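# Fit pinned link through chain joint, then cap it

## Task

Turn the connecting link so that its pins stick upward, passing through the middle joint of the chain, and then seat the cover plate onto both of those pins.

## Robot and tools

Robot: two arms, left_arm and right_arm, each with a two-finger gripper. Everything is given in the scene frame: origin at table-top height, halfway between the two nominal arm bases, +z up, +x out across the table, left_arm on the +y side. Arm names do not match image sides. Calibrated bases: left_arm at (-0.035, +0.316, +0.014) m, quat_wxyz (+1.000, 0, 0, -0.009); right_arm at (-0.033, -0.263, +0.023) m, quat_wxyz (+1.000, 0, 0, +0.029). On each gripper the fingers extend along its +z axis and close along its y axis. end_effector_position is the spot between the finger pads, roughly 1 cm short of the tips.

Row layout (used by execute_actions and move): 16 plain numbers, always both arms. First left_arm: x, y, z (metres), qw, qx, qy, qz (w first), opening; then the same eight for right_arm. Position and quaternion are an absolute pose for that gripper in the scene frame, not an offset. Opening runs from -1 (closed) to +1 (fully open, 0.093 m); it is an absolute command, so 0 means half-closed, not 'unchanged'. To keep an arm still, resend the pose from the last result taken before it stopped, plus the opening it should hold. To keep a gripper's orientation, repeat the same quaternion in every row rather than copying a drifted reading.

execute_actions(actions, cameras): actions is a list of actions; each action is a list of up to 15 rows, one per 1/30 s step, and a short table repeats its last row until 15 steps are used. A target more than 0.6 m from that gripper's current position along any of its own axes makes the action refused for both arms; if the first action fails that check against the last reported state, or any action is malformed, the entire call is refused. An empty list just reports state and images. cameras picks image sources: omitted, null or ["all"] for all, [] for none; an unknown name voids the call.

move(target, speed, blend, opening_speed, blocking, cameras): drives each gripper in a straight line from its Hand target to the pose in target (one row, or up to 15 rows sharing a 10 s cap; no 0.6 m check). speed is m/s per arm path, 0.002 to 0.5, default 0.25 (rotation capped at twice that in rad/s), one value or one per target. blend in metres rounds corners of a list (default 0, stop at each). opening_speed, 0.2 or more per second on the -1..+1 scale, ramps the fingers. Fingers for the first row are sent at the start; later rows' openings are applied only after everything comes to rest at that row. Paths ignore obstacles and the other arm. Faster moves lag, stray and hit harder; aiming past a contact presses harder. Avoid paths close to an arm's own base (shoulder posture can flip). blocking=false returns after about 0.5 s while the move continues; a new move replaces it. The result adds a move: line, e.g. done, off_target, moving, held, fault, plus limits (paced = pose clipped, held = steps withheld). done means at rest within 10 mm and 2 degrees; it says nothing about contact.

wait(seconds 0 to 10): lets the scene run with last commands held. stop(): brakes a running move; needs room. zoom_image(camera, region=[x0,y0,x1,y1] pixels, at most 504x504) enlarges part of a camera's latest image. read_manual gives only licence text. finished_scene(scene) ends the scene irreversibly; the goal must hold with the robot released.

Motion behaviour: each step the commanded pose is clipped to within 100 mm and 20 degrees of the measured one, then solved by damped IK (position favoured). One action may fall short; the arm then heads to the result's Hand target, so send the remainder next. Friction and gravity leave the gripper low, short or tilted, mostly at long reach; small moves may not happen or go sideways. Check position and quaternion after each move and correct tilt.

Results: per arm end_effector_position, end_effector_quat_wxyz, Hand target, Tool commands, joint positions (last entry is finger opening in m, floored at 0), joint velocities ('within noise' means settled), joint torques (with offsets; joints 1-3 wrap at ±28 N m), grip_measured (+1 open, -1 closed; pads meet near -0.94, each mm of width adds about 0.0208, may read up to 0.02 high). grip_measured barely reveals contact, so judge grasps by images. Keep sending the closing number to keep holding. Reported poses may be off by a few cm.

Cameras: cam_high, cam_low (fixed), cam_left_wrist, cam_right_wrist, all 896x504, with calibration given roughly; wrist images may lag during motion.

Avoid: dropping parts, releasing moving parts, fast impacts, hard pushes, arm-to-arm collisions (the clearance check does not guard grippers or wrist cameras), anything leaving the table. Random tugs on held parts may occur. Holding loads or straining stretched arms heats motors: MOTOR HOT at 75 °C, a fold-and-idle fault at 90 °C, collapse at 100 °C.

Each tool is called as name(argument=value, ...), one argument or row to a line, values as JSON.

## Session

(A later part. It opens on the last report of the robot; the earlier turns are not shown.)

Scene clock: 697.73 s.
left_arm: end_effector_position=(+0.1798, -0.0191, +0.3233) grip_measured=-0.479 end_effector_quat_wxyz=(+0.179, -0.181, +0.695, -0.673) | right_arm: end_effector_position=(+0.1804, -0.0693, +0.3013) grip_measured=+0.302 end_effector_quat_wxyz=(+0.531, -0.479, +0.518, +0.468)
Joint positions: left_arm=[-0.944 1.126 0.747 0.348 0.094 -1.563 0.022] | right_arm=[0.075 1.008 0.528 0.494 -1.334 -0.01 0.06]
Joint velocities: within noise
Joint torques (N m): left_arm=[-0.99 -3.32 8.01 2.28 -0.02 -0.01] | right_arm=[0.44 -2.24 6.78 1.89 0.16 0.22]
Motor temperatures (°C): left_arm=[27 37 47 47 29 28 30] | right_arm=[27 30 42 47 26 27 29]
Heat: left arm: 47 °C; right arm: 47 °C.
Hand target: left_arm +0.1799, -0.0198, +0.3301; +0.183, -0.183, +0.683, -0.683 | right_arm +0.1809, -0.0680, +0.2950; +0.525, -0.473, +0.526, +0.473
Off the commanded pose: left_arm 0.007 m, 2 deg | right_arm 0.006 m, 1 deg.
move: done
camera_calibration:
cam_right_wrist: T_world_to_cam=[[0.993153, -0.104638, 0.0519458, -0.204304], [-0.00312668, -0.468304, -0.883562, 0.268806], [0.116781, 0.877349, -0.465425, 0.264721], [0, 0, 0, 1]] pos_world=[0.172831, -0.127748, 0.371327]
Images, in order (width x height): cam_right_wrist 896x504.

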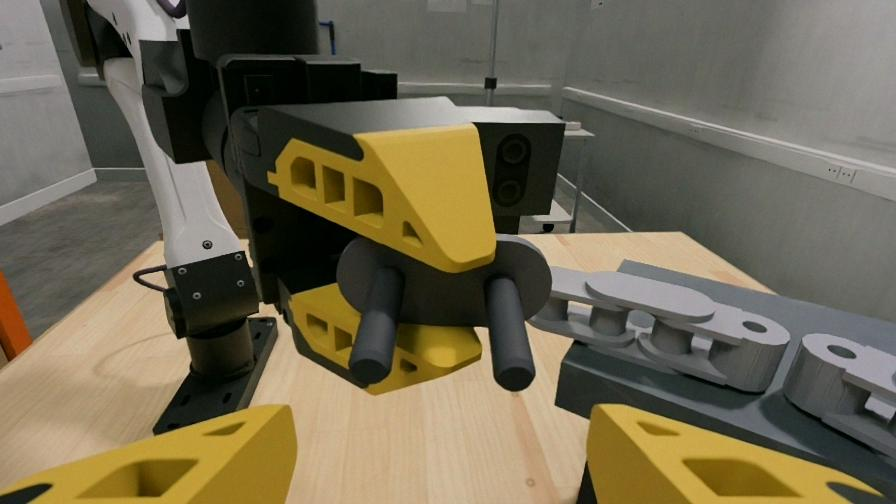

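move(
  target=[0.1800,-0.0200,0.3300,0.183,-0.183,0.683,-0.683,-0.8,0.1840,-0.0375,0.2950,0.5255,-0.4731,0.5255,0.4731,0.3],
  speed=0.04,
  cameras=["cam_right_wrist","cam_high"],
)

zoom_image(
  camera="cam_high",
  region=[400, 150, 600, 330],
)

Scene clock: 705.43 s.
left_arm: end_effector_position=(+0.1798, -0.0191, +0.3233) grip_measured=-0.479 end_effector_quat_wxyz=(+0.179, -0.181, +0.695, -0.673) | right_arm: end_effector_position=(+0.1821, -0.0395, +0.2940) grip_measured=+0.302 end_effector_quat_wxyz=(+0.525, -0.475, +0.524, +0.473)
Joint positions: left_arm=[-0.944 1.126 0.747 0.348 0.094 -1.563 0.022] | right_arm=[0.218 1.057 0.528 0.526 -1.193 -0.007 0.06]
Joint velocities: within noise
Joint torques (N m): left_arm=[-1.02 -3.34 8.06 2.28 -0.04 0] | right_arm=[0.7 -2.45 8.87 1.98 0.2 0.21]
Motor temperatures (°C): left_arm=[27 37 47 47 29 28 30] | right_arm=[27 30 42 47 26 27 29]
Heat: left arm: 47 °C; right arm: 47 °C.
Hand target: left_arm +0.1799, -0.0198, +0.3301; +0.183, -0.183, +0.683, -0.683 | right_arm +0.1839, -0.0376, +0.2950; +0.526, -0.473, +0.525, +0.473
Off the commanded pose: left_arm 0.007 m, 2 deg | right_arm 0.003 m, 0 deg.
move: done
camera_calibration:
cam_right_wrist: T_world_to_cam=[[0.994101, -0.103398, 0.0327403, -0.196968], [-0.0198796, -0.470469, -0.882193, 0.278831], [0.10662, 0.876338, -0.469749, 0.238071], [0, 0, 0, 1]] pos_world=[0.175966, -0.097815, 0.364265]
Images, in order (width x height): cam_high 896x504, cam_right_wrist 896x504.

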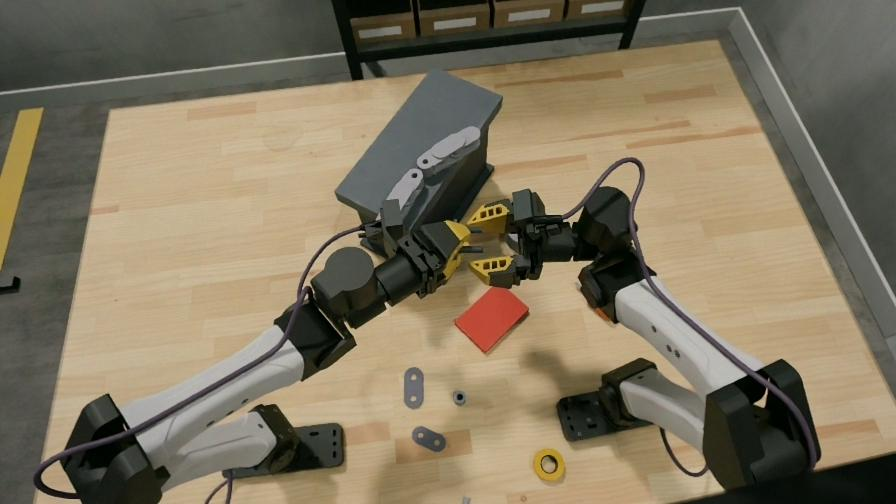

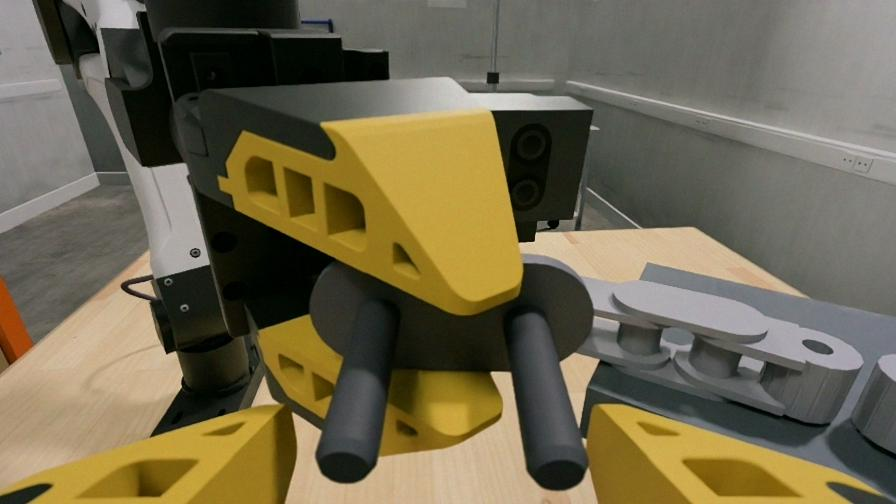

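Scaled by 2.520 from the camera's 896x504 image, which has a finer 1280x720 frame.

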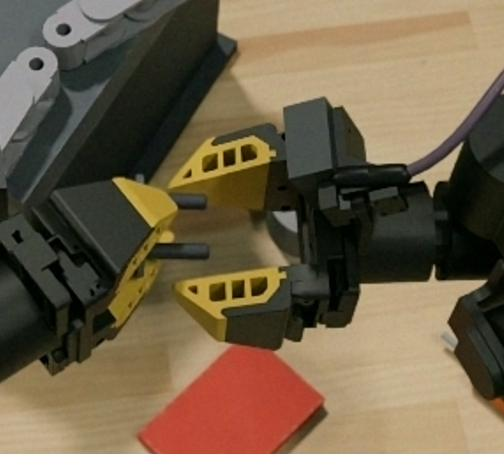

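move(
  target=[0.1800,-0.0200,0.3300,0.183,-0.183,0.683,-0.683,-0.8,0.1852,-0.0385,0.3060,0.5255,-0.4731,0.5255,0.4731,0.3],
  speed=0.04,
  cameras=["cam_right_wrist"],
)

Scene clock: 716.93 s.
left_arm: end_effector_position=(+0.1798, -0.0191, +0.3233) grip_measured=-0.479 end_effector_quat_wxyz=(+0.179, -0.181, +0.695, -0.673) | right_arm: end_effector_position=(+0.1834, -0.0392, +0.2966) grip_measured=+0.302 end_effector_quat_wxyz=(+0.521, -0.472, +0.529, +0.475)
Joint positions: left_arm=[-0.944 1.126 0.747 0.348 0.094 -1.563 0.022] | right_arm=[0.218 1.057 0.546 0.496 -1.192 -0.003 0.06]
Joint velocities: within noise
Joint torques (N m): left_arm=[-1.01 -3.34 8.06 2.27 -0.04 -0.01] | right_arm=[-0.06 -3.55 10.95 1.81 0.11 0.14]
Motor temperatures (°C): left_arm=[27 36 48 48 29 28 30] | right_arm=[27 30 43 47 26 27 29]
Heat: left arm: 48 °C; right arm: 47 °C.
Hand target: left_arm +0.1799, -0.0198, +0.3300; +0.183, -0.183, +0.683, -0.683 | right_arm +0.1850, -0.0387, +0.3060; +0.526, -0.473, +0.525, +0.473
Off the commanded pose: left_arm 0.007 m, 2 deg | right_arm 0.010 m, 1 deg.
move: done
camera_calibration:
cam_right_wrist: T_world_to_cam=[[0.994372, -0.104474, 0.0175996, -0.193968], [-0.034118, -0.473038, -0.880381, 0.283263], [0.100302, 0.874826, -0.47394, 0.241214], [0, 0, 0, 1]] pos_world=[0.178346, -0.0972909, 0.367114]
Images, in order (width x height): cam_right_wrist 896x504.

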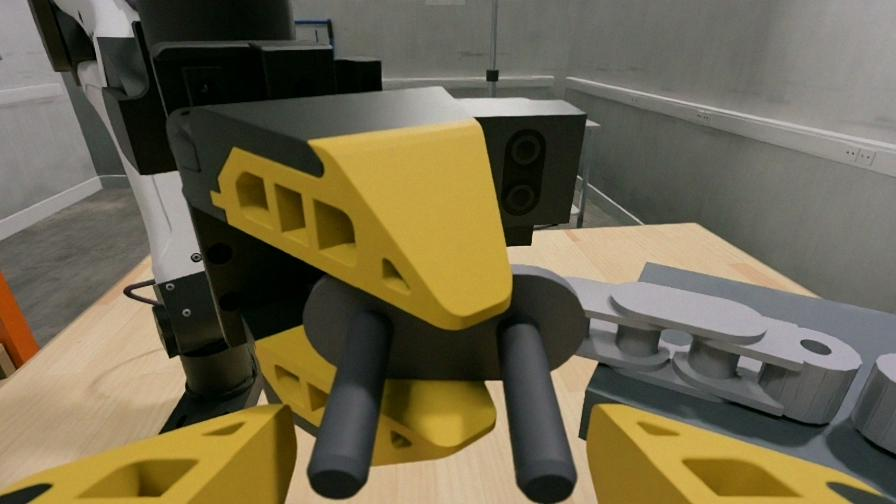

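move(
  target=[0.1800,-0.0200,0.3300,0.183,-0.183,0.683,-0.683,-0.8,0.1852,-0.0385,0.3150,0.5255,-0.4731,0.5255,0.4731,0.3],
  speed=0.04,
  cameras=["cam_right_wrist"],
)

Scene clock: 725.13 s.
left_arm: end_effector_position=(+0.1798, -0.0191, +0.3233) grip_measured=-0.479 end_effector_quat_wxyz=(+0.179, -0.181, +0.695, -0.673) | right_arm: end_effector_position=(+0.1853, -0.0387, +0.3027) grip_measured=+0.302 end_effector_quat_wxyz=(+0.517, -0.470, +0.533, +0.477)
Joint positions: left_arm=[-0.944 1.126 0.747 0.348 0.094 -1.563 0.022] | right_arm=[0.218 1.057 0.577 0.455 -1.192 -0.002 0.06]
Joint velocities: within noise
Joint torques (N m): left_arm=[-0.98 -3.38 8.03 2.28 -0.03 0] | right_arm=[0.1 -4.3 11.17 1.8 0.11 0.16]
Motor temperatures (°C): left_arm=[27 36 48 48 29 28 30] | right_arm=[27 30 44 47 26 27 29]
Heat: left arm: 48 °C; right arm: 47 °C.
Hand target: left_arm +0.1799, -0.0198, +0.3300; +0.183, -0.183, +0.683, -0.683 | right_arm +0.1850, -0.0386, +0.3150; +0.526, -0.473, +0.525, +0.473
Off the commanded pose: left_arm 0.007 m, 2 deg | right_arm 0.012 m, 1 deg.
move: off_target (right_arm)
camera_calibration:
cam_right_wrist: T_world_to_cam=[[0.994508, -0.104454, 0.00651278, -0.192548], [-0.0441742, -0.475371, -0.878676, 0.290237], [0.0948769, 0.873563, -0.477375, 0.245468], [0, 0, 0, 1]] pos_world=[0.181023, -0.0965735, 0.373458]
Images, in order (width x height): cam_right_wrist 896x504.

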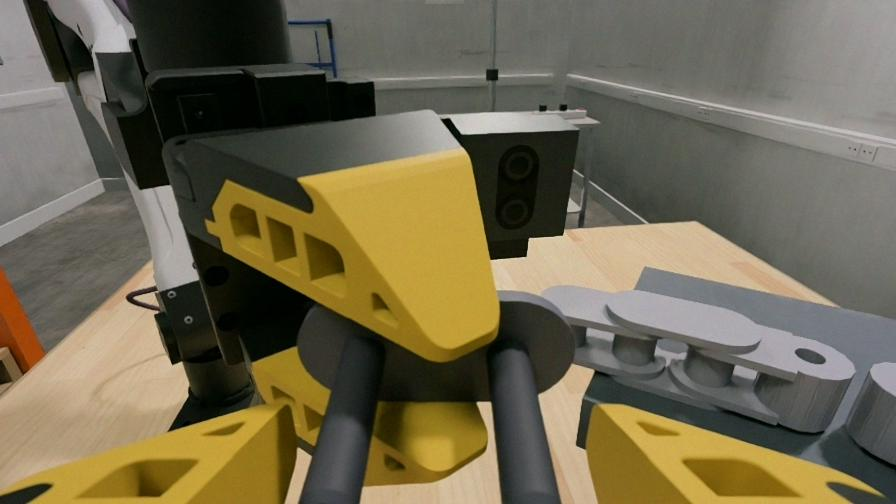

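move(
  target=[0.1800,-0.0200,0.3300,0.183,-0.183,0.683,-0.683,-0.8,0.1832,-0.0385,0.3150,0.5255,-0.4731,0.5255,0.4731,0.0],
  speed=0.04,
  opening_speed=0.8,
  cameras=["cam_right_wrist"],
)

Scene clock: 732.23 s.
left_arm: end_effector_position=(+0.1798, -0.0191, +0.3233) grip_measured=-0.479 end_effector_quat_wxyz=(+0.179, -0.181, +0.695, -0.673) | right_arm: end_effector_position=(+0.1836, -0.0392, +0.3045) grip_measured=+0.002 end_effector_quat_wxyz=(+0.519, -0.471, +0.531, +0.477)
Joint positions: left_arm=[-0.944 1.126 0.747 0.348 0.094 -1.563 0.022] | right_arm=[0.218 1.047 0.577 0.449 -1.192 -0.002 0.045]
Joint velocities: within noise
Joint torques (N m): left_arm=[-0.99 -3.33 8.08 2.26 -0.02 -0.02] | right_arm=[0.17 -4.33 10.86 1.79 0.15 0.15]
Motor temperatures (°C): left_arm=[27 36 48 48 29 28 30] | right_arm=[27 31 44 47 26 27 29]
Heat: left arm: 48 °C; right arm: 47 °C.
Hand target: left_arm +0.1799, -0.0198, +0.3300; +0.183, -0.183, +0.683, -0.683 | right_arm +0.1830, -0.0387, +0.3150; +0.526, -0.473, +0.525, +0.473
Off the commanded pose: left_arm 0.007 m, 2 deg | right_arm 0.011 m, 1 deg.
move: off_target (right_arm)
camera_calibration:
cam_right_wrist: T_world_to_cam=[[0.994474, -0.104463, 0.0104082, -0.192062], [-0.0406254, -0.474365, -0.87939, 0.291107], [0.0968014, 0.874108, -0.475988, 0.246165], [0, 0, 0, 1]] pos_world=[0.178998, -0.0971475, 0.375168]
Images, in order (width x height): cam_right_wrist 896x504.

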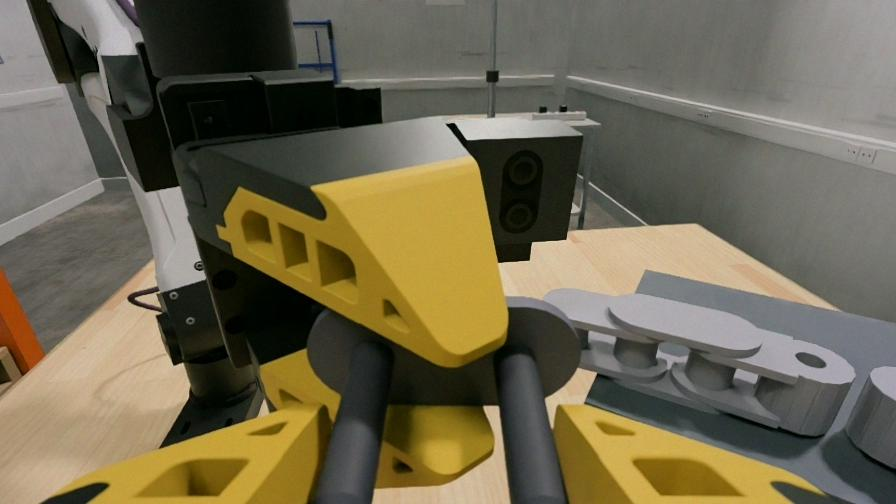

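move(
  target=[0.1800,-0.0200,0.3300,0.183,-0.183,0.683,-0.683,-0.8,0.1832,-0.0385,0.3150,0.5255,-0.4731,0.5255,0.4731,-0.5],
  opening_speed=0.6,
  cameras=["cam_right_wrist"],
)

Scene clock: 739.97 s.
left_arm: end_effector_position=(+0.1812, -0.0209, +0.3225) grip_measured=-0.479 end_effector_quat_wxyz=(+0.178, -0.184, +0.693, -0.674) | right_arm: end_effector_position=(+0.1842, -0.0405, +0.3036) grip_measured=-0.236 end_effector_quat_wxyz=(+0.517, -0.468, +0.535, +0.476)
Joint positions: left_arm=[-0.945 1.137 0.747 0.361 0.091 -1.57 0.022] | right_arm=[0.212 1.044 0.577 0.436 -1.193 -0.003 0.034]
Joint velocities: within noise
Joint torques (N m): left_arm=[-0.81 -4.41 7.92 2.15 -0.06 0.08] | right_arm=[0.81 -3.95 10.73 1.98 0.12 0.16]
Motor temperatures (°C): left_arm=[27 36 48 49 29 28 30] | right_arm=[27 31 45 47 26 27 29]
Heat: left arm: 49 °C; right arm: 47 °C.
Hand target: left_arm +0.1799, -0.0199, +0.3301; +0.183, -0.183, +0.683, -0.683 | right_arm +0.1829, -0.0387, +0.3149; +0.525, -0.473, +0.525, +0.473
Off the commanded pose: left_arm 0.008 m, 2 deg | right_arm 0.012 m, 2 deg.
move: off_target (right_arm)
camera_calibration:
cam_right_wrist: T_world_to_cam=[[0.993998, -0.109366, 0.00269045, -0.190575], [-0.0500507, -0.476491, -0.877753, 0.290796], [0.0972782, 0.872351, -0.479105, 0.247647], [0, 0, 0, 1]] pos_world=[0.179895, -0.0983157, 0.374409]
Images, in order (width x height): cam_right_wrist 896x504.

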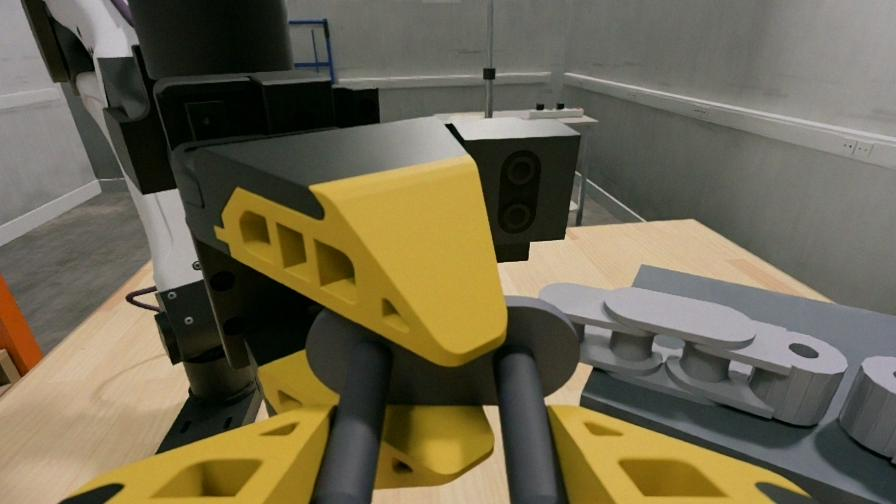

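move(
  target=[
    [0.1800,-0.0200,0.3300,0.183,-0.183,0.683,-0.683,0.0,0.1832,-0.0385,0.3150,0.5255,-0.4731,0.5255,0.4731,-0.5],
  ],
  opening_speed=0.6,
  cameras=["cam_right_wrist"],
)

move(
  target=[
    [0.1300,0.0666,0.3300,0.183,-0.183,0.683,-0.683,0.0,0.1832,-0.0385,0.3150,0.5255,-0.4731,0.5255,0.4731,-0.5],
  ],
  speed=0.1,
)

Scene clock: 749.87 s.
left_arm: end_effector_position=(+0.1812, -0.0209, +0.3243) grip_measured=-0.002 end_effector_quat_wxyz=(+0.179, -0.183, +0.690, -0.676) | right_arm: end_effector_position=(+0.1842, -0.0405, +0.3031) grip_measured=-0.236 end_effector_quat_wxyz=(+0.516, -0.468, +0.536, +0.477)
Joint positions: left_arm=[-0.945 1.137 0.747 0.369 0.091 -1.57 0.045] | right_arm=[0.212 1.044 0.577 0.432 -1.192 -0.003 0.034]
Joint velocities: within noise
Joint torques (N m): left_arm=[-0.96 -4.27 8.08 2.1 -0.01 0.07] | right_arm=[0.8 -4 10.8 2.01 0.14 0.14]
Motor temperatures (°C): left_arm=[27 36 48 50 29 28 30] | right_arm=[27 31 46 46 26 27 30]
Heat: left arm: 50 °C; right arm: 46 °C.
Hand target: left_arm +0.1799, -0.0200, +0.3301; +0.183, -0.183, +0.683, -0.683 | right_arm +0.1829, -0.0387, +0.3149; +0.525, -0.473, +0.525, +0.473
Off the commanded pose: left_arm 0.006 m, 1 deg | right_arm 0.012 m, 2 deg.
move: off_target (right_arm)
camera_calibration:
cam_right_wrist: T_world_to_cam=[[0.99396, -0.109744, -0.000847176, -0.189559], [-0.053455, -0.477376, -0.877072, 0.29072], [0.0958487, 0.871819, -0.480359, 0.248024], [0, 0, 0, 1]] pos_world=[0.180181, -0.0982525, 0.373962]
Images, in order (width x height): cam_right_wrist 896x504.

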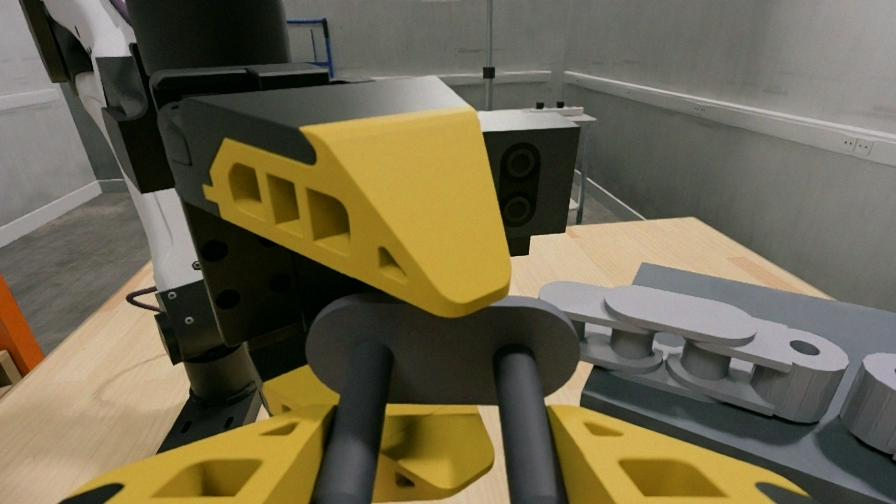

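Scene clock: 751.60 s.
left_arm: end_effector_position=(+0.1306, +0.0667, +0.3337) grip_measured=-0.002 end_effector_quat_wxyz=(+0.187, -0.184, +0.679, -0.685) | right_arm: end_effector_position=(+0.1838, -0.0401, +0.3030) grip_measured=-0.236 end_effector_quat_wxyz=(+0.515, -0.468, +0.536, +0.477)
Joint positions: left_arm=[-0.897 0.646 0.585 0.071 0.124 -1.57 0.045] | right_arm=[0.214 1.044 0.577 0.432 -1.192 -0.003 0.034]
Joint velocities: within noise
Joint torques (N m): left_arm=[0.23 -0.62 7.56 1.87 0.22 0.07] | right_arm=[0.65 -4 10.86 2.01 0.11 0.15]
Motor temperatures (°C): left_arm=[27 36 48 50 29 28 30] | right_arm=[27 31 46 46 26 27 30]
Heat: left arm: 50 °C; right arm: 46 °C.
Hand target: left_arm +0.1301, +0.0666, +0.3299; +0.183, -0.183, +0.683, -0.683 | right_arm +0.1829, -0.0387, +0.3149; +0.526, -0.473, +0.525, +0.473
Off the commanded pose: left_arm 0.004 m, 1 deg | right_arm 0.012 m, 2 deg.
move: off_target (right_arm)
camera_calibration:
cam_left_wrist: T_world_to_cam=[[-0.0267408, -0.00104458, 0.999642, -0.329068], [-0.996108, -0.083988, -0.026734, 0.185127], [0.0839858, -0.996466, 0.00120539, 0.130633], [0, 0, 0, 1]] pos_world=[0.164636, 0.145377, 0.333742]
cam_right_wrist: T_world_to_cam=[[0.994167, -0.107848, -0.00120137, -0.188943], [-0.0528666, -0.477567, -0.877003, 0.290713], [0.0940092, 0.871951, -0.480483, 0.24806], [0, 0, 0, 1]] pos_world=[0.17989, -0.0978388, 0.373918]

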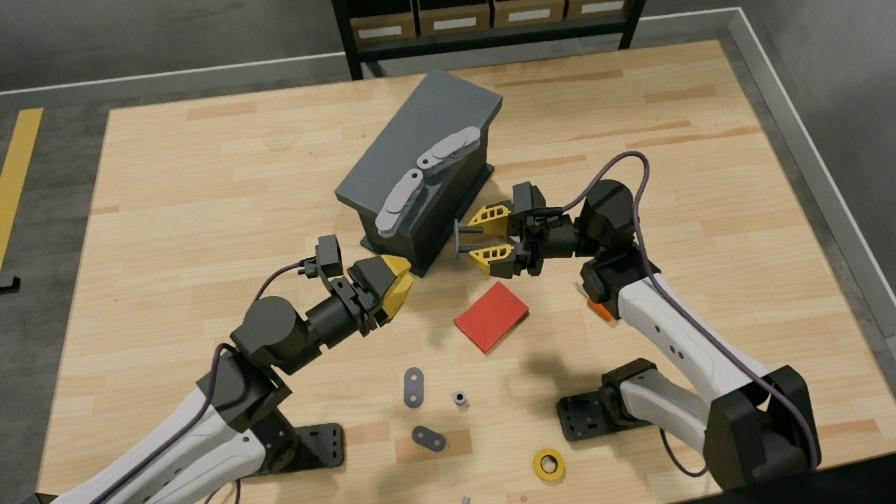

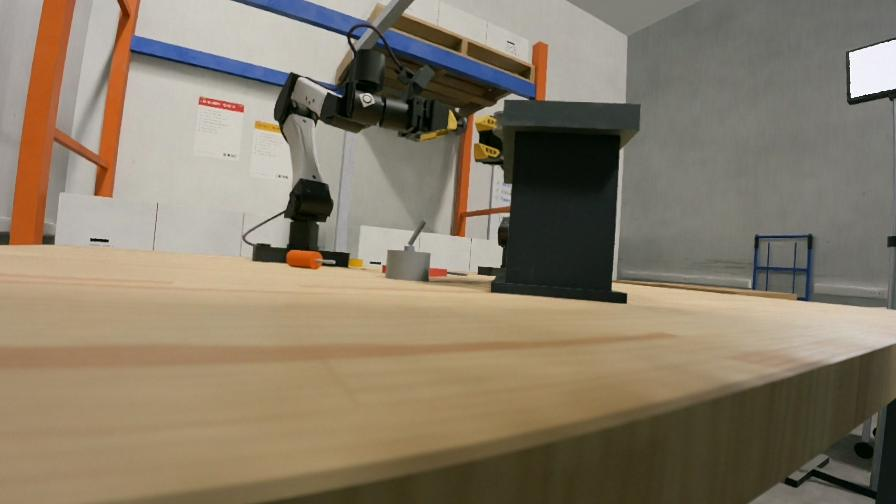

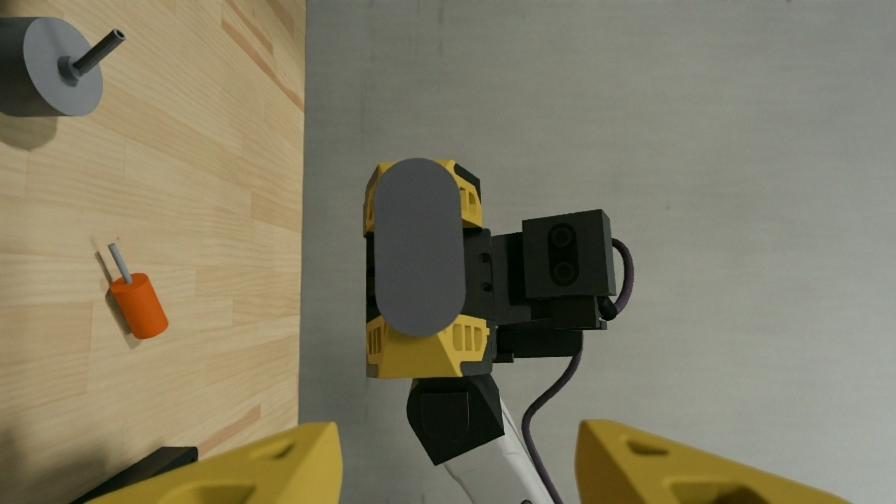

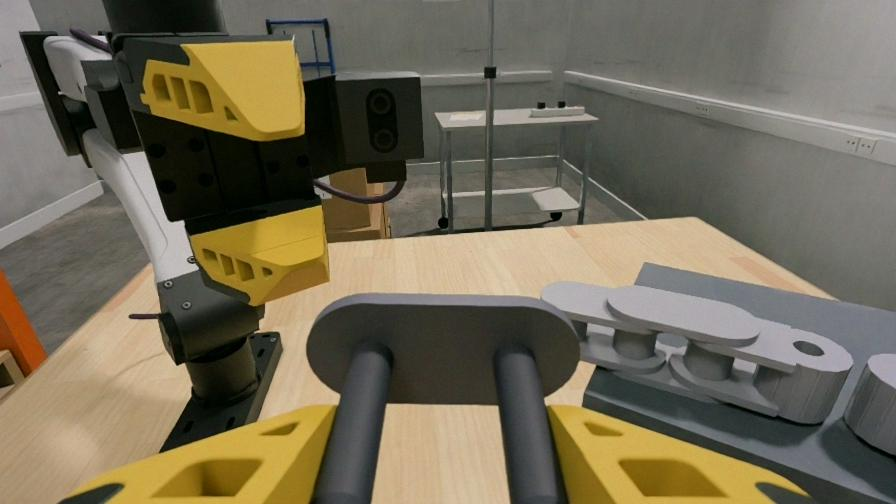

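move(
  target=[
    [0.1800,0.3800,0.3000,0.4924,0.0868,0.8529,0.0,0.0,0.1832,-0.0385,0.3150,0.5255,-0.4731,0.5255,0.4731,-0.5],
  ],
  speed=0.3,
  cameras=["cam_high"],
)

Scene clock: 776.33 s.
left_arm: end_effector_position=(+0.1783, +0.3789, +0.2998) grip_measured=-0.002 end_effector_quat_wxyz=(+0.494, +0.083, +0.866, +0.000) | right_arm: end_effector_position=(+0.1838, -0.0401, +0.3030) grip_measured=-0.236 end_effector_quat_wxyz=(+0.515, -0.468, +0.536, +0.478)
Joint positions: left_arm=[0.853 0.78 1.06 -1.066 0.76 0.699 0.045] | right_arm=[0.214 1.044 0.577 0.431 -1.192 -0.003 0.034]
Joint velocities: within noise
Joint torques (N m): left_arm=[0.28 0.43 6.28 1.55 0.57 0.09] | right_arm=[0.57 -3.93 10.71 1.97 0.15 0.16]
Motor temperatures (°C): left_arm=[27 35 49 49 29 28 29] | right_arm=[27 31 47 46 26 27 31]
Heat: left arm: 49 °C; right arm: 47 °C.
Hand target: left_arm +0.1800, +0.3800, +0.3000; +0.498, +0.088, +0.863, +0.000 | right_arm +0.1829, -0.0387, +0.3149; +0.526, -0.473, +0.525, +0.473
Off the commanded pose: left_arm 0.002 m, 1 deg | right_arm 0.012 m, 2 deg.
move: off_target (right_arm)
Images, in order (width x height): cam_high 896x504.

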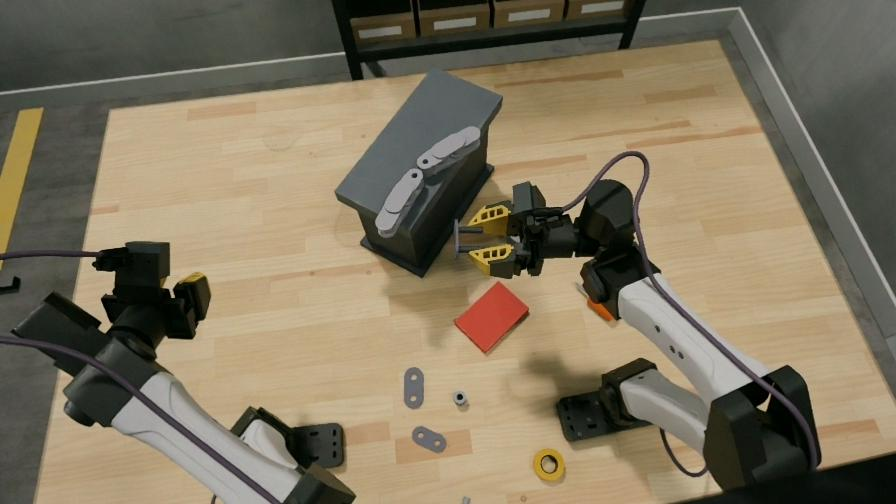

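move(
  target=[
    [0.1800,0.3800,0.3000,0.4924,0.0868,0.8529,0.0,0.0,0.1350,0.0000,0.3150,0.25,-0.25,0.933,0.067,-0.5],
    [0.1800,0.3800,0.3000,0.4924,0.0868,0.8529,0.0,0.0,0.1700,0.1200,0.2000,0.0086,0.1736,0.9848,-0.0015,-0.5],
    [0.1800,0.3800,0.3000,0.4924,0.0868,0.8529,0.0,0.0,0.2000,0.1700,0.1000,0.0086,0.1736,0.9848,-0.0015,-0.5],
  ],
  speed=0.2,
  blend=0.03,
)

Scene clock: 799.37 s.
left_arm: end_effector_position=(+0.1784, +0.3789, +0.3000) grip_measured=-0.002 end_effector_quat_wxyz=(+0.494, +0.084, +0.865, +0.001) | right_arm: end_effector_position=(+0.1971, +0.1675, +0.0961) grip_measured=-0.237 end_effector_quat_wxyz=(+0.013, +0.167, +0.986, -0.004)
Joint positions: left_arm=[0.853 0.78 1.06 -1.065 0.76 0.701 0.045] | right_arm=[1.031 2.582 2.59 -1.578 0.028 1.425 0.034]
Joint velocities: within noise
Joint torques (N m): left_arm=[0.25 0.2 6.34 1.54 0.56 0.08] | right_arm=[-0.7 -14.12 9.54 0.17 0.08 0.18]
Motor temperatures (°C): left_arm=[27 34 48 45 29 28 29] | right_arm=[27 32 47 45 26 27 31]
Heat: left arm: 48 °C; right arm: 47 °C.
Hand target: left_arm +0.1800, +0.3800, +0.3000; +0.498, +0.088, +0.863, +0.000 | right_arm +0.1999, +0.1697, +0.0999; +0.011, +0.173, +0.985, +0.005
Off the commanded pose: left_arm 0.002 m, 1 deg | right_arm 0.005 m, 1 deg.
joint sent to its limit (right arm) — joint 4 (wrist pitch), lower limit. The joint targets still meet the commanded pose.
move: done
camera_calibration:
cam_left_wrist: T_world_to_cam=[[-0.157939, -0.982277, -0.100935, 0.431629], [-0.816126, 0.187395, -0.546645, 0.27903], [0.555872, -0.00396088, -0.831259, 0.227248], [0, 0, 0, 1]] pos_world=[0.169574, 0.372591, 0.384999]
cam_right_wrist: T_world_to_cam=[[-0.302378, -0.95317, 0.00595995, 0.216441], [-0.852884, 0.273345, 0.444826, 0.11401], [-0.425624, 0.129422, -0.895597, 0.23306], [0, 0, 0, 1]] pos_world=[0.26188, 0.144977, 0.156724]

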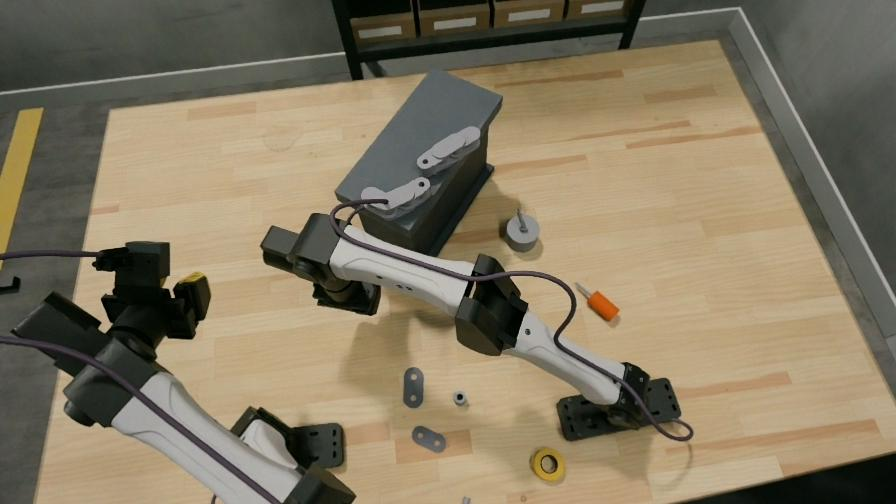

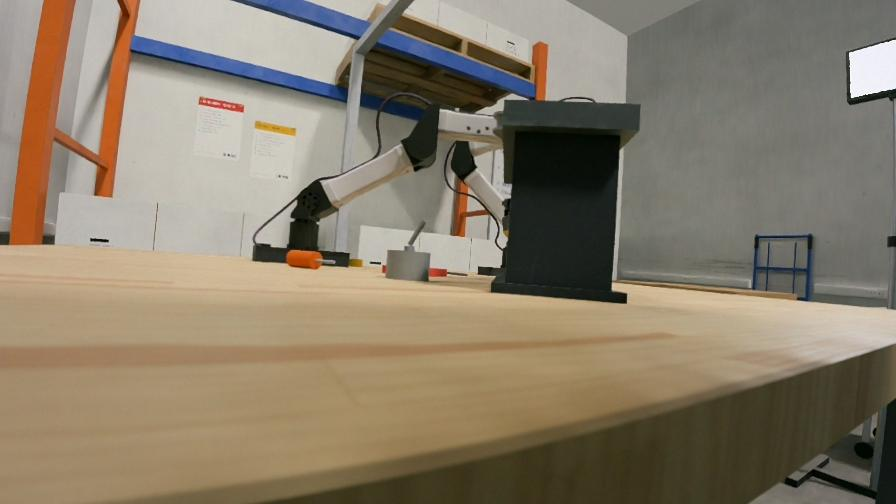

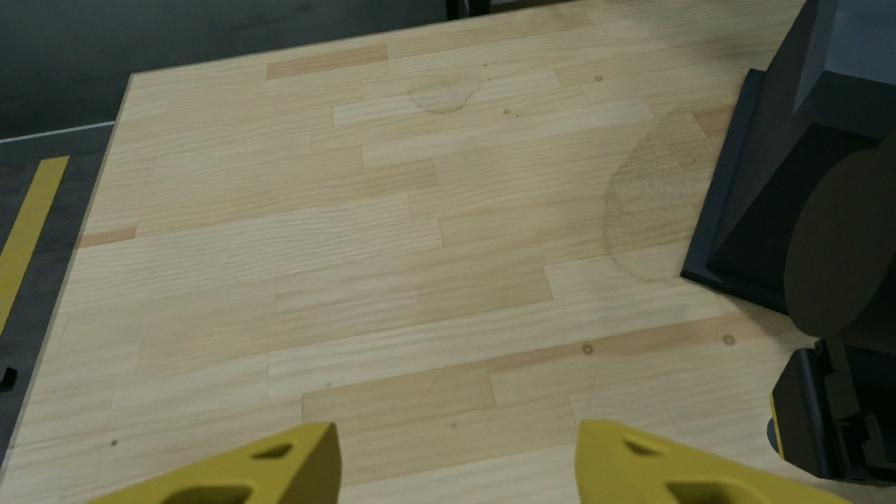

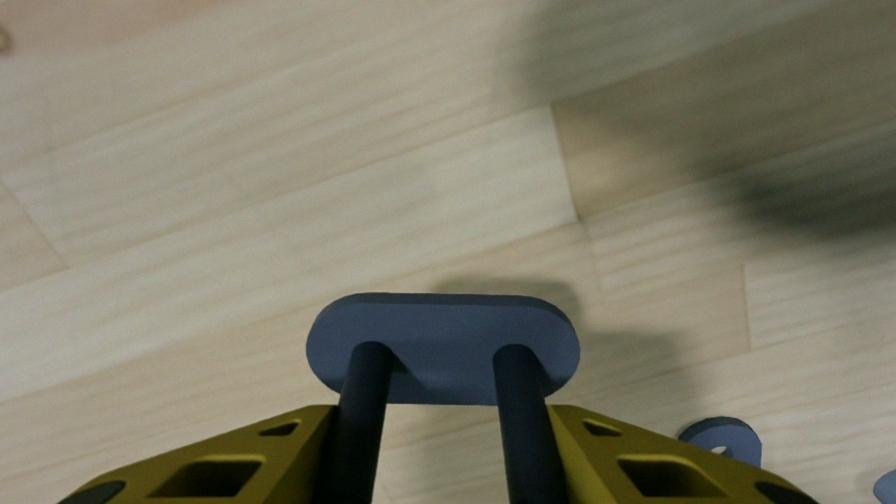

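zoom_image(
  camera="cam_high",
  region=[320, 100, 500, 300],
)

Scaled by 2.520 from the camera's 896x504 image, which has a finer 1280x720 frame.

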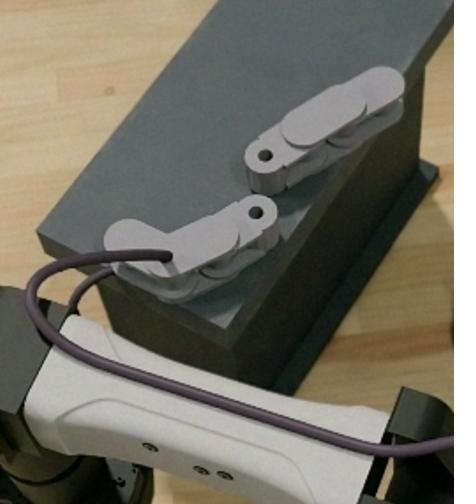

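move(
  target=[0.1800,0.3800,0.3000,0.4924,0.0868,0.8529,0.0,0.0,0.2000,0.1700,0.0480,0.0086,0.1736,0.9848,-0.0015,-0.5],
  speed=0.08,
  cameras=["cam_right_wrist","cam_low","cam_high"],
)

Scene clock: 816.07 s.
left_arm: end_effector_position=(+0.1784, +0.3789, +0.3000) grip_measured=-0.002 end_effector_quat_wxyz=(+0.494, +0.084, +0.865, +0.001) | right_arm: end_effector_position=(+0.1978, +0.1690, +0.0375) grip_measured=-0.237 end_effector_quat_wxyz=(+0.009, +0.167, +0.986, -0.016)
Joint positions: left_arm=[0.853 0.78 1.06 -1.065 0.76 0.701 0.045] | right_arm=[1.031 2.582 2.355 -1.368 0.027 1.425 0.034]
Joint velocities: within noise
Joint torques (N m): left_arm=[0.31 0.21 6.28 1.54 0.55 0.07] | right_arm=[-1.03 -17.28 5.85 0.27 0.05 0.19]
Motor temperatures (°C): left_arm=[27 34 47 43 30 28 28] | right_arm=[27 45 46 43 26 27 31]
Heat: left arm: 47 °C; right arm: 46 °C.
Hand target: left_arm +0.1800, +0.3800, +0.3000; +0.498, +0.088, +0.863, +0.000 | right_arm +0.2000, +0.1699, +0.0480; +0.008, +0.174, +0.985, -0.002
Off the commanded pose: left_arm 0.002 m, 1 deg | right_arm 0.011 m, 2 deg.
move: off_target (right_arm)
camera_calibration:
cam_right_wrist: T_world_to_cam=[[-0.302524, -0.95265, 0.0306093, 0.217416], [-0.847263, 0.28349, 0.449197, 0.137205], [-0.436605, 0.109959, -0.892908, 0.186046], [0, 0, 0, 1]] pos_world=[0.263251, 0.147768, 0.0978352]
Images, in order (width x height): cam_high 896x504, cam_low 896x504, cam_right_wrist 896x504.

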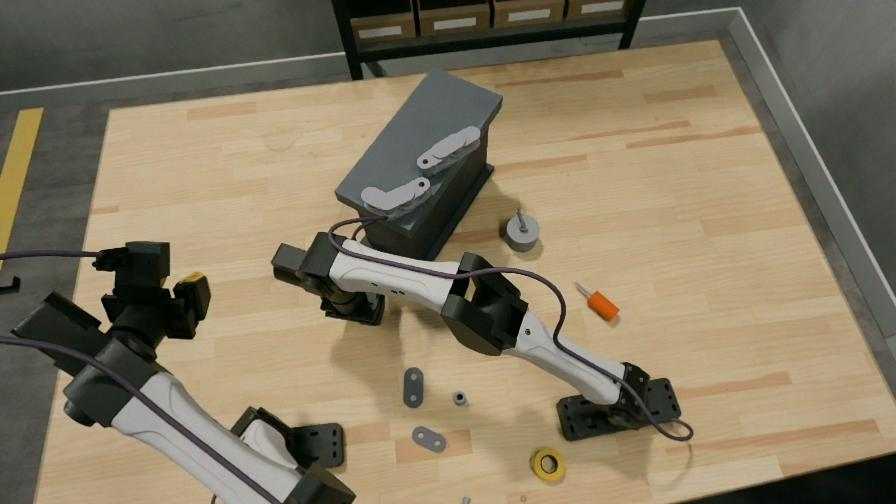

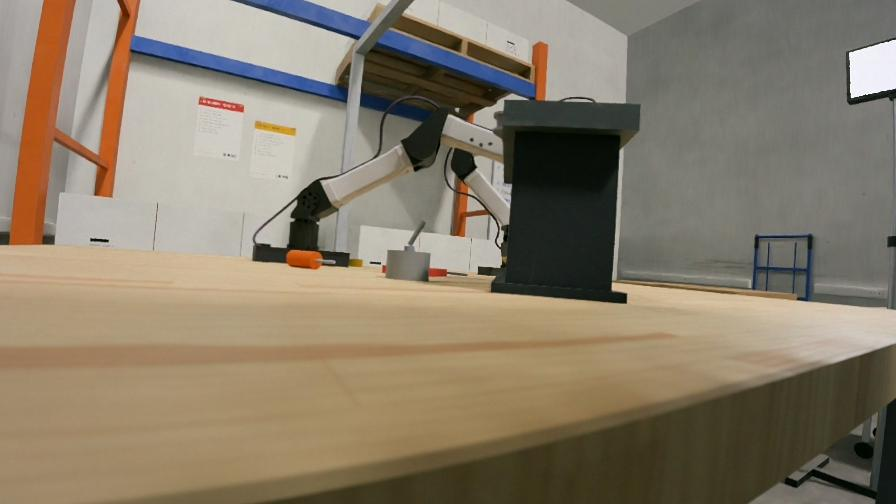

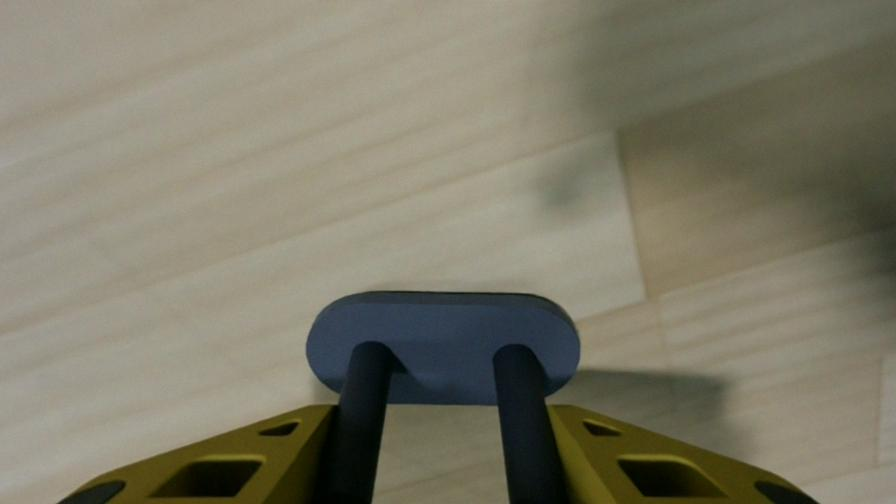

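move(
  target=[0.1800,0.3800,0.3000,0.4924,0.0868,0.8529,0.0,0.0,0.2000,0.1700,0.0370,0.0086,0.1736,0.9848,-0.0015,-0.5],
  speed=0.04,
  cameras=["cam_right_wrist"],
)

zoom_image(
  camera="cam_right_wrist",
  region=[250, 250, 650, 420],
)

Scene clock: 826.37 s.
left_arm: end_effector_position=(+0.1784, +0.3789, +0.3000) grip_measured=-0.002 end_effector_quat_wxyz=(+0.494, +0.084, +0.865, +0.001) | right_arm: end_effector_position=(+0.1977, +0.1689, +0.0360) grip_measured=-0.237 end_effector_quat_wxyz=(+0.010, +0.167, +0.986, -0.012)
Joint positions: left_arm=[0.853 0.78 1.06 -1.065 0.76 0.701 0.045] | right_arm=[1.031 2.567 2.322 -1.341 0.027 1.425 0.034]
Joint velocities: within noise
Joint torques (N m): left_arm=[0.29 0.23 6.28 1.55 0.56 0.08] | right_arm=[-0.8 -15.8 4.79 0.53 0.05 0.15]
Motor temperatures (°C): left_arm=[27 33 47 43 30 28 28] | right_arm=[27 53 44 42 26 27 32]
Heat: left arm: 47 °C; right arm: 53 °C.
Hand target: left_arm +0.1800, +0.3800, +0.3000; +0.498, +0.088, +0.863, +0.000 | right_arm +0.2001, +0.1699, +0.0370; +0.008, +0.174, +0.985, -0.002
Off the commanded pose: left_arm 0.002 m, 1 deg | right_arm 0.003 m, 1 deg.
move: done
camera_calibration:
cam_right_wrist: T_world_to_cam=[[-0.302987, -0.952724, 0.0227133, 0.217757], [-0.848826, 0.280626, 0.448044, 0.138711], [-0.433236, 0.116472, -0.893723, 0.182937], [0, 0, 0, 1]] pos_world=[0.262973, 0.147229, 0.0964004]
Images, in order (width x height): cam_right_wrist 896x504.

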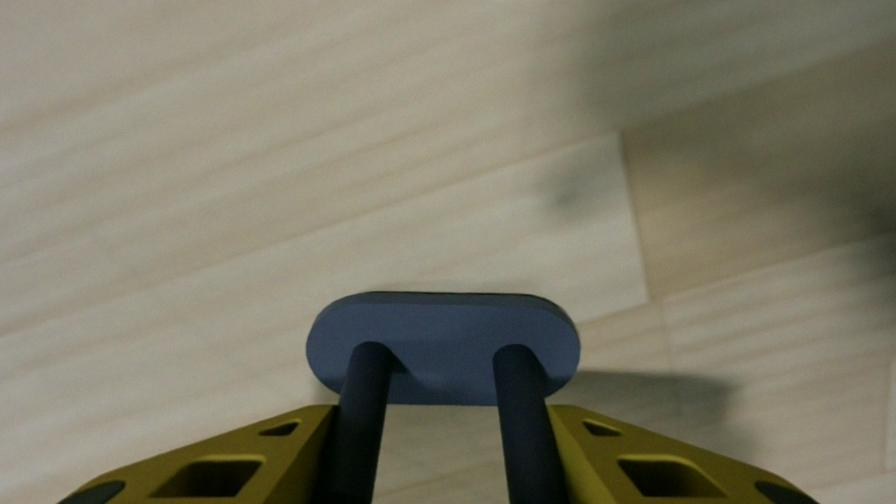

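Scaled by 1.260 from the camera's 896x504 image, which has a finer 1280x720 frame.

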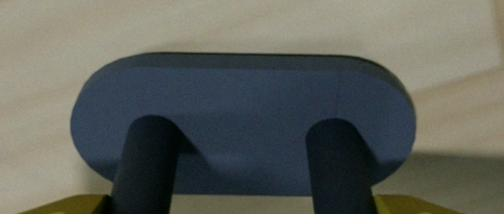

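move(
  target=[0.1800,0.3800,0.3000,0.4924,0.0868,0.8529,0.0,0.0,0.2000,0.1700,0.0320,0.0086,0.1736,0.9848,-0.0015,-0.5],
  speed=0.04,
  cameras=["cam_right_wrist"],
)

Scene clock: 832.60 s.
left_arm: end_effector_position=(+0.1784, +0.3789, +0.3000) grip_measured=-0.002 end_effector_quat_wxyz=(+0.494, +0.084, +0.865, +0.001) | right_arm: end_effector_position=(+0.1976, +0.1687, +0.0356) grip_measured=-0.237 end_effector_quat_wxyz=(+0.011, +0.167, +0.986, -0.010)
Joint positions: left_arm=[0.853 0.78 1.06 -1.065 0.76 0.701 0.045] | right_arm=[1.031 2.56 2.306 -1.329 0.027 1.425 0.034]
Joint velocities: within noise
Joint torques (N m): left_arm=[0.31 0.23 6.28 1.53 0.56 0.11] | right_arm=[-0.75 -14.99 4.56 0.6 0.07 0.18]
Motor temperatures (°C): left_arm=[27 33 46 42 30 28 28] | right_arm=[27 53 44 41 26 27 32]
Heat: left arm: 46 °C; right arm: 53 °C.
Hand target: left_arm +0.1800, +0.3800, +0.3000; +0.498, +0.088, +0.863, +0.000 | right_arm +0.2000, +0.1698, +0.0320; +0.008, +0.174, +0.985, -0.002
Off the commanded pose: left_arm 0.002 m, 1 deg | right_arm 0.004 m, 1 deg.
move: done
camera_calibration:
cam_right_wrist: T_world_to_cam=[[-0.303023, -0.952795, 0.0189568, 0.217726], [-0.849617, 0.279112, 0.447489, 0.139312], [-0.431657, 0.119494, -0.894088, 0.181713], [0, 0, 0, 1]] pos_world=[0.262776, 0.146851, 0.0959991]
Images, in order (width x height): cam_right_wrist 896x504.

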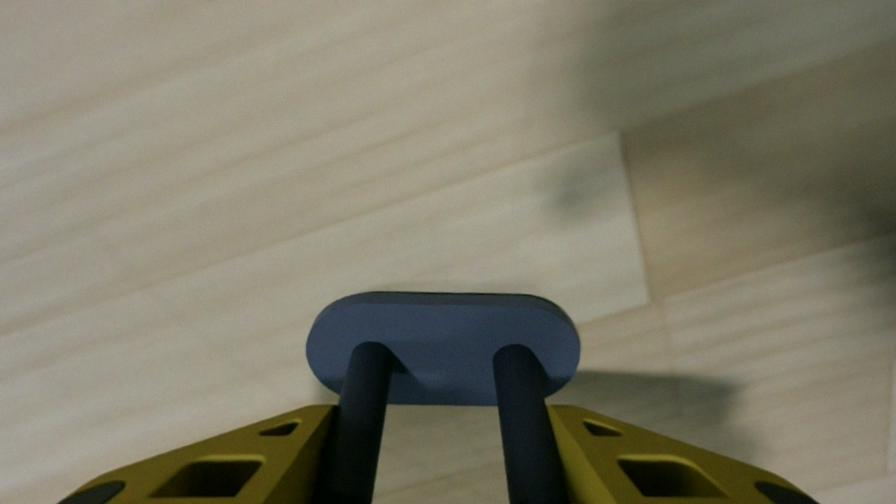

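move(
  target=[0.1800,0.3800,0.3000,0.4924,0.0868,0.8529,0.0,0.0,0.2000,0.1700,0.0340,0.0086,0.1736,0.9848,-0.0015,0.2],
  opening_speed=0.5,
  cameras=["cam_right_wrist"],
)

Scene clock: 840.47 s.
left_arm: end_effector_position=(+0.1784, +0.3789, +0.3000) grip_measured=-0.002 end_effector_quat_wxyz=(+0.494, +0.084, +0.865, +0.001) | right_arm: end_effector_position=(+0.2002, +0.1708, +0.0341) grip_measured=+0.198 end_effector_quat_wxyz=(+0.013, +0.169, +0.986, -0.004)
Joint positions: left_arm=[0.853 0.78 1.06 -1.065 0.76 0.701 0.045] | right_arm=[1.028 2.559 2.299 -1.31 0.027 1.425 0.055]
Joint velocities: within noise
Joint torques (N m): left_arm=[0.31 0.21 6.26 1.53 0.56 0.09] | right_arm=[-0.46 -15.19 5.74 0.29 0.04 0.2]
Motor temperatures (°C): left_arm=[27 33 46 42 30 28 28] | right_arm=[27 57 43 41 26 27 32]
Heat: left arm: 46 °C; right arm: 57 °C.
Hand target: left_arm +0.1800, +0.3800, +0.3000; +0.498, +0.088, +0.863, +0.000 | right_arm +0.2001, +0.1700, +0.0341; +0.009, +0.174, +0.985, -0.002
Off the commanded pose: left_arm 0.002 m, 1 deg | right_arm 0.001 m, 1 deg.
move: done
camera_calibration:
cam_right_wrist: T_world_to_cam=[[-0.305642, -0.952126, 0.00618299, 0.221374], [-0.851566, 0.276255, 0.445555, 0.142522], [-0.425933, 0.130915, -0.895233, 0.178201], [0, 0, 0, 1]] pos_world=[0.26493, 0.148075, 0.0946608]
Images, in order (width x height): cam_right_wrist 896x504.

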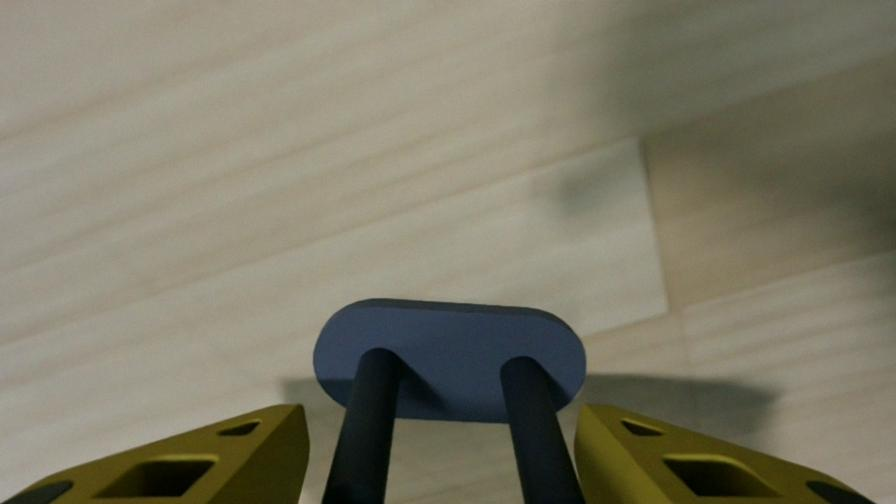

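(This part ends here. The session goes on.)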